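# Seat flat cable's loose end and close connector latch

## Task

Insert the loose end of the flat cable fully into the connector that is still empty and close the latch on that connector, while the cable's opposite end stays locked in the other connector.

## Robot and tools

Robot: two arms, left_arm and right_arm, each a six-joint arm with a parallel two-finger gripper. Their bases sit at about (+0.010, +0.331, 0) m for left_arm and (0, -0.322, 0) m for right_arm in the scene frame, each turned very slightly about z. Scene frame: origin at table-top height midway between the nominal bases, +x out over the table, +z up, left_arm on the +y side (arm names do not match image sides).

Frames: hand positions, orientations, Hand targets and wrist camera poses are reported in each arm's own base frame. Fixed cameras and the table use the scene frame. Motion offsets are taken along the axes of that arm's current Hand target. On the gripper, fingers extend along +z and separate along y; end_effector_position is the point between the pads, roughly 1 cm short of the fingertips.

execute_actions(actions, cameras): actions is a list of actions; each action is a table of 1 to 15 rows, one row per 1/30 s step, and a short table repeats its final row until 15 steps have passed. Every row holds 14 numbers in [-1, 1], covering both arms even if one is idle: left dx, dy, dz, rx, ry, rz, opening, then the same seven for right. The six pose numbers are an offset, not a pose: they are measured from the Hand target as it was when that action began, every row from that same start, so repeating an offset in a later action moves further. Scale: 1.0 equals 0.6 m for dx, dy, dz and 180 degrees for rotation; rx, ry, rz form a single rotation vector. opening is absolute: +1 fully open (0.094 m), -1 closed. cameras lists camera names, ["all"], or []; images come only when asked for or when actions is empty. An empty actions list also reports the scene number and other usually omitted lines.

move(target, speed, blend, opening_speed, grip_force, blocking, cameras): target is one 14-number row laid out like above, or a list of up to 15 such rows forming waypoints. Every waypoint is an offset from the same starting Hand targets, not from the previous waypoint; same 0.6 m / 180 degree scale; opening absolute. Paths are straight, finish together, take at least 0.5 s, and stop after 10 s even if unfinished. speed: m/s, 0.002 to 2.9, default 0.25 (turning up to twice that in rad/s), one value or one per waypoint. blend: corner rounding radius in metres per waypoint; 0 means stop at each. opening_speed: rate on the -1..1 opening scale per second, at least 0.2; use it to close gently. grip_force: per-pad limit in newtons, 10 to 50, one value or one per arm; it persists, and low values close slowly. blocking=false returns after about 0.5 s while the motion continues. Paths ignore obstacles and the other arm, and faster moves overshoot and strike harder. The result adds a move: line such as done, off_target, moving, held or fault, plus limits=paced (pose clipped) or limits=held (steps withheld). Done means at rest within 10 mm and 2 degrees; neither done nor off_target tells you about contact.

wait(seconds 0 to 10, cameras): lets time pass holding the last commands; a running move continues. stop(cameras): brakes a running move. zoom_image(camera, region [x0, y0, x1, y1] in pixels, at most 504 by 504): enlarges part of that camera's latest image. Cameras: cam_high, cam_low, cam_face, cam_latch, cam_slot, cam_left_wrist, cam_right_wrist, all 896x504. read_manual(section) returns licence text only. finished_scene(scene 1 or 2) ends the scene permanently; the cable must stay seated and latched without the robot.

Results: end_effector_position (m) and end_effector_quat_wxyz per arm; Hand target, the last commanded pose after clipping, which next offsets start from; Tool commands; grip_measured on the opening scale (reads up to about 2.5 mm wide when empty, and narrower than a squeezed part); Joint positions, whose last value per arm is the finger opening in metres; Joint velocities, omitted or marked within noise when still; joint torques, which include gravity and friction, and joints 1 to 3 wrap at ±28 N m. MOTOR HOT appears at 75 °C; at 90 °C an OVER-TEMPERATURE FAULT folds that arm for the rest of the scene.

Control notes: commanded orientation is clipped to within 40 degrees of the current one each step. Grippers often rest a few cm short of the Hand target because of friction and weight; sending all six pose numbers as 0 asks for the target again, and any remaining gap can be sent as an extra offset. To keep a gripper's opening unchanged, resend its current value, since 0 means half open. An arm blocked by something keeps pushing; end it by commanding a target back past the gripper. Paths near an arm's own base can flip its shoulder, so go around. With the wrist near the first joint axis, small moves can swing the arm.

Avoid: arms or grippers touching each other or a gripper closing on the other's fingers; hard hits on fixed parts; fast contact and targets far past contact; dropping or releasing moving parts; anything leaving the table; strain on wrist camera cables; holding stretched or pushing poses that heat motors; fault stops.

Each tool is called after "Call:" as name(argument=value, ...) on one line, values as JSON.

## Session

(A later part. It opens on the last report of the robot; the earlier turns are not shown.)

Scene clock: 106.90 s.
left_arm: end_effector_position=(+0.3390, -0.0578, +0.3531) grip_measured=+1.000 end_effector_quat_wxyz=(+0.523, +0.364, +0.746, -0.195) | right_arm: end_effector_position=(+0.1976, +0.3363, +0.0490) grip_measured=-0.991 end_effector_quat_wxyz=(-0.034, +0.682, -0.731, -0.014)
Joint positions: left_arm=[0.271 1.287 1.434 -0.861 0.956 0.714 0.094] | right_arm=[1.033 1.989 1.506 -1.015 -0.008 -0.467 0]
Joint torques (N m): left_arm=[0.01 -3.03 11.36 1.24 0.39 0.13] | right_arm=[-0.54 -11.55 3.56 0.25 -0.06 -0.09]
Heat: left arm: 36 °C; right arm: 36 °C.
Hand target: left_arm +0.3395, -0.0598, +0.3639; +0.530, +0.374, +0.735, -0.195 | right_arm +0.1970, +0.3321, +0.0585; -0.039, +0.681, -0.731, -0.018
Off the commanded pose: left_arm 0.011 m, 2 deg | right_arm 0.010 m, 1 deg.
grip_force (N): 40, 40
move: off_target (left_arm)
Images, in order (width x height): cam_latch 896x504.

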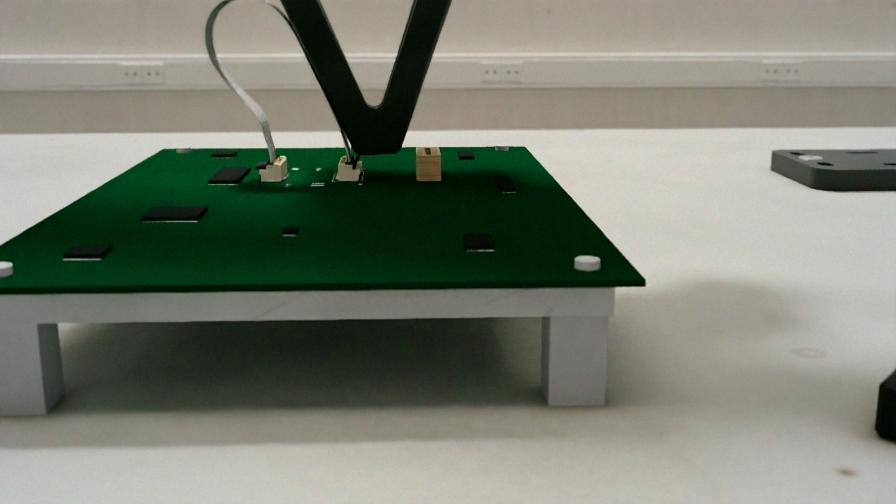

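Call:
move(target=[[0,0,0,0,0,0,1,0.005,0.001,-0.005,0,0,0,-1],[0,0,0,0,0,0,1,0.005,0.001,0.018,0,0,0,-1],[0,0,0,0,0,0,1,-0.008,0,0.024,0,0,0,-1]], speed=0.03, cameras=["cam_latch","cam_slot"])

Call:
zoom_image(camera="cam_latch", region=[300, 90, 400, 210])

Call:
zoom_image(camera="cam_slot", region=[380, 270, 540, 390])

Scene clock: 110.53 s.
left_arm: end_effector_position=(+0.3390, -0.0578, +0.3531) grip_measured=+1.000 end_effector_quat_wxyz=(+0.523, +0.364, +0.746, -0.195) | right_arm: end_effector_position=(+0.1970, +0.3360, +0.0462) grip_measured=-0.991 end_effector_quat_wxyz=(-0.042, +0.682, -0.730, -0.018)
Joint positions: left_arm=[0.271 1.287 1.434 -0.861 0.956 0.714 0.094] | right_arm=[1.033 1.973 1.469 -0.975 -0.01 -0.47 0]
Joint torques (N m): left_arm=[0.21 -2.88 11.6 1.25 0.39 0.13] | right_arm=[-0.03 -7.82 5.68 0.32 -0.03 0]
Heat: left arm: 36 °C; right arm: 37 °C.
Hand target: left_arm +0.3395, -0.0598, +0.3639; +0.530, +0.374, +0.735, -0.195 | right_arm +0.1978, +0.3380, +0.0447; -0.039, +0.681, -0.731, -0.018
Off the commanded pose: left_arm 0.011 m, 2 deg | right_arm 0.003 m, 0 deg.
grip_force (N): 40, 40
move: off_target (left_arm)
Images, in order (width x height): cam_latch 896x504, cam_slot 896x504.

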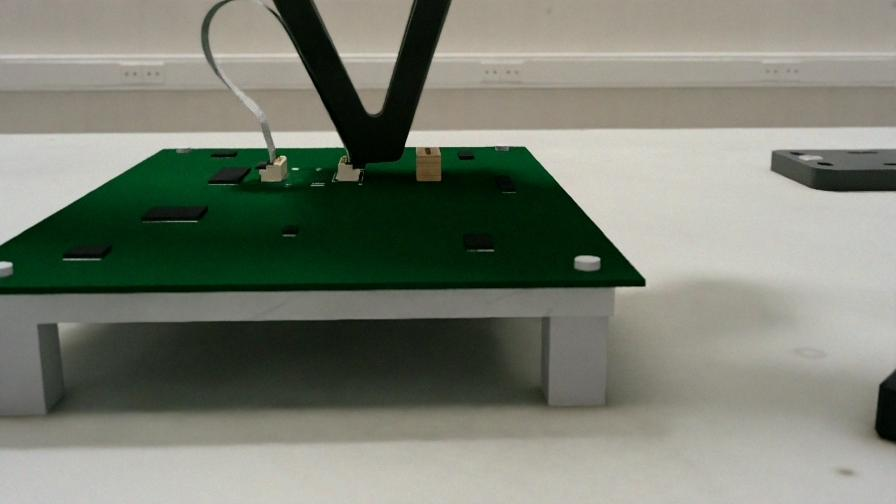

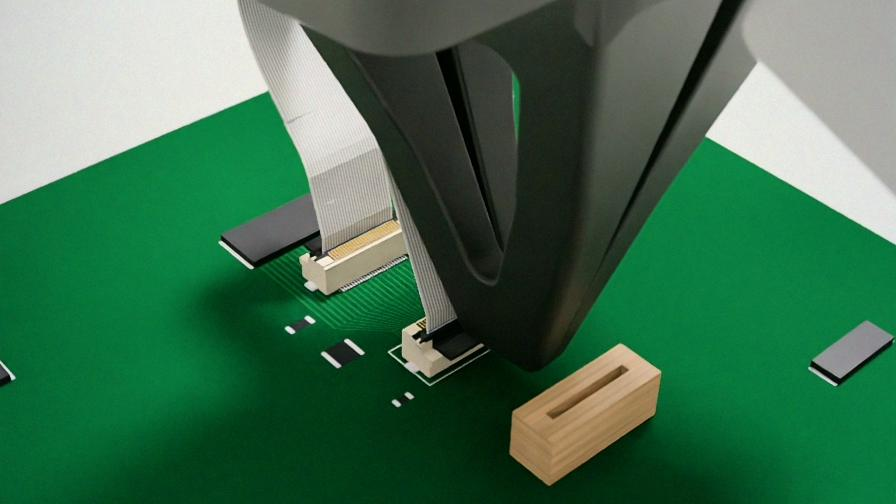

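Scaled by 4.200 from the camera's 896x504 image, which has a finer 1280x720 frame.

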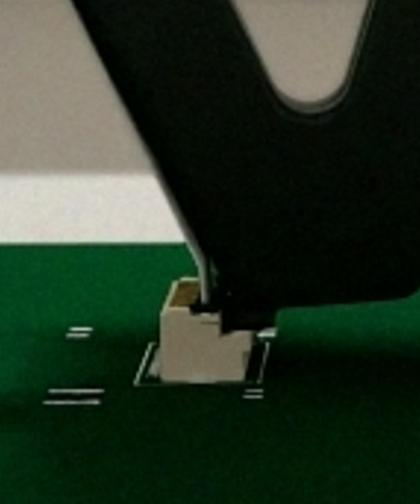

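Scaled by 3.150 from the camera's 896x504 image, which has a finer 1280x720 frame.

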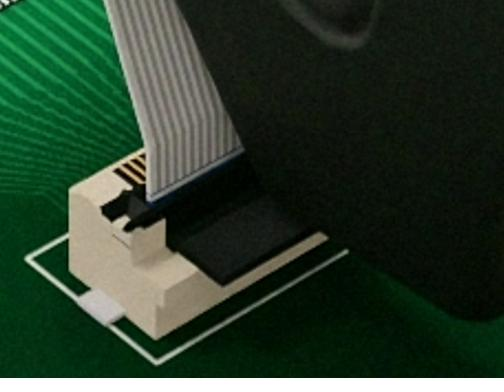

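Flap shut. Press a touch more, then retreat.

Call:
move(target=[[0,0,0,0,0,0,1,-0.003,0,0.007,0,0,0,-1],[0,0,0,0,0,0,1,-0.015,0,-0.12,0,0,0,-1]], speed=[0.03,0.1], cameras=["cam_latch","cam_slot"])

Call:
zoom_image(camera="cam_latch", region=[300, 90, 400, 210])

Call:
zoom_image(camera="cam_slot", region=[380, 270, 540, 390])

Scene clock: 113.87 s.
left_arm: end_effector_position=(+0.3390, -0.0578, +0.3531) grip_measured=+1.000 end_effector_quat_wxyz=(+0.523, +0.364, +0.746, -0.195) | right_arm: end_effector_position=(+0.1979, +0.3376, +0.1044) grip_measured=-0.991 end_effector_quat_wxyz=(-0.028, +0.680, -0.732, -0.014)
Joint positions: left_arm=[0.271 1.287 1.434 -0.861 0.956 0.714 0.094] | right_arm=[1.033 1.976 1.708 -1.242 -0.01 -0.464 0]
Joint torques (N m): left_arm=[-0.06 -2.92 11.41 1.21 0.38 0.1] | right_arm=[0.66 -10.19 6.6 0.16 -0.02 0.03]
Heat: left arm: 36 °C; right arm: 36 °C.
Hand target: left_arm +0.3395, -0.0598, +0.3639; +0.530, +0.374, +0.735, -0.195 | right_arm +0.1961, +0.3412, +0.1172; -0.039, +0.682, -0.730, -0.018
Off the commanded pose: left_arm 0.011 m, 2 deg | right_arm 0.013 m, 1 deg.
grip_force (N): 40, 40
move: off_target (left_arm, right_arm)
Images, in order (width x height): cam_latch 896x504, cam_slot 896x504.

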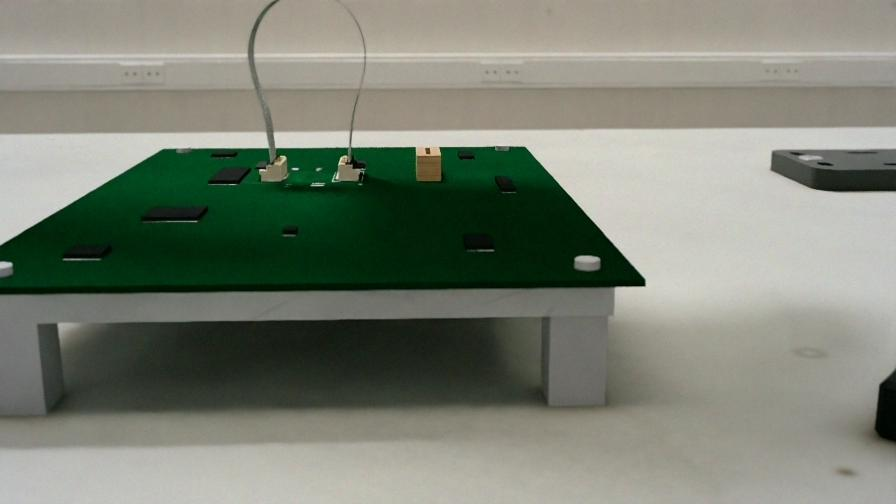

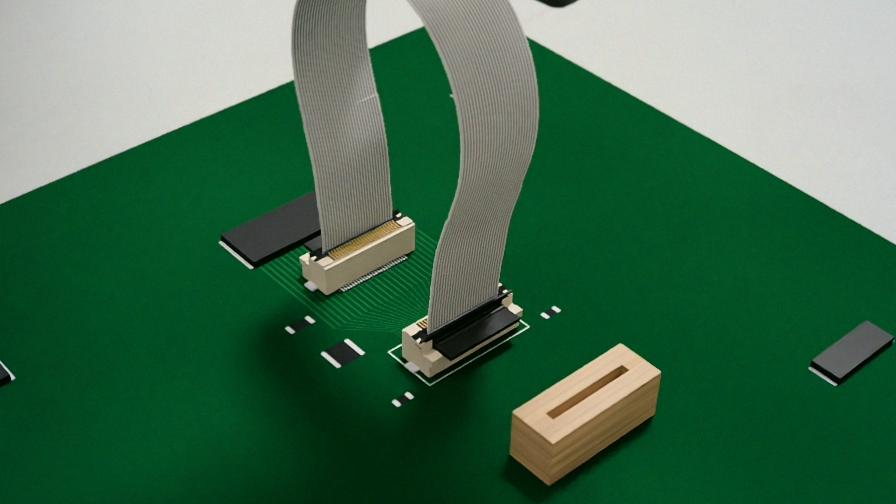

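Scaled by 4.200 from the camera's 896x504 image, which has a finer 1280x720 frame.

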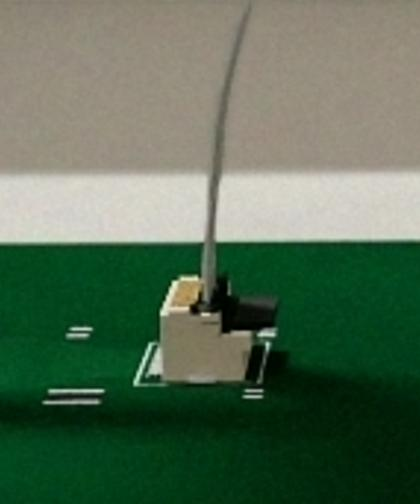

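Scaled by 3.150 from the camera's 896x504 image, which has a finer 1280x720 frame.

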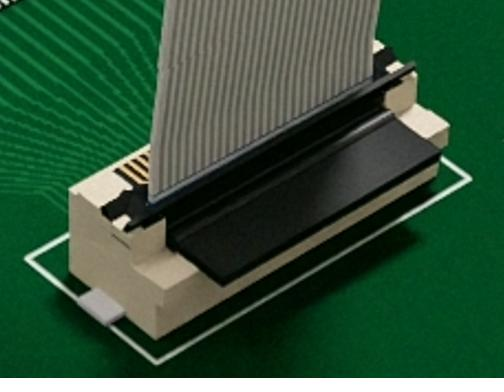

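Call:
finished_scene(scene=2)

The scene is finished: the task was done.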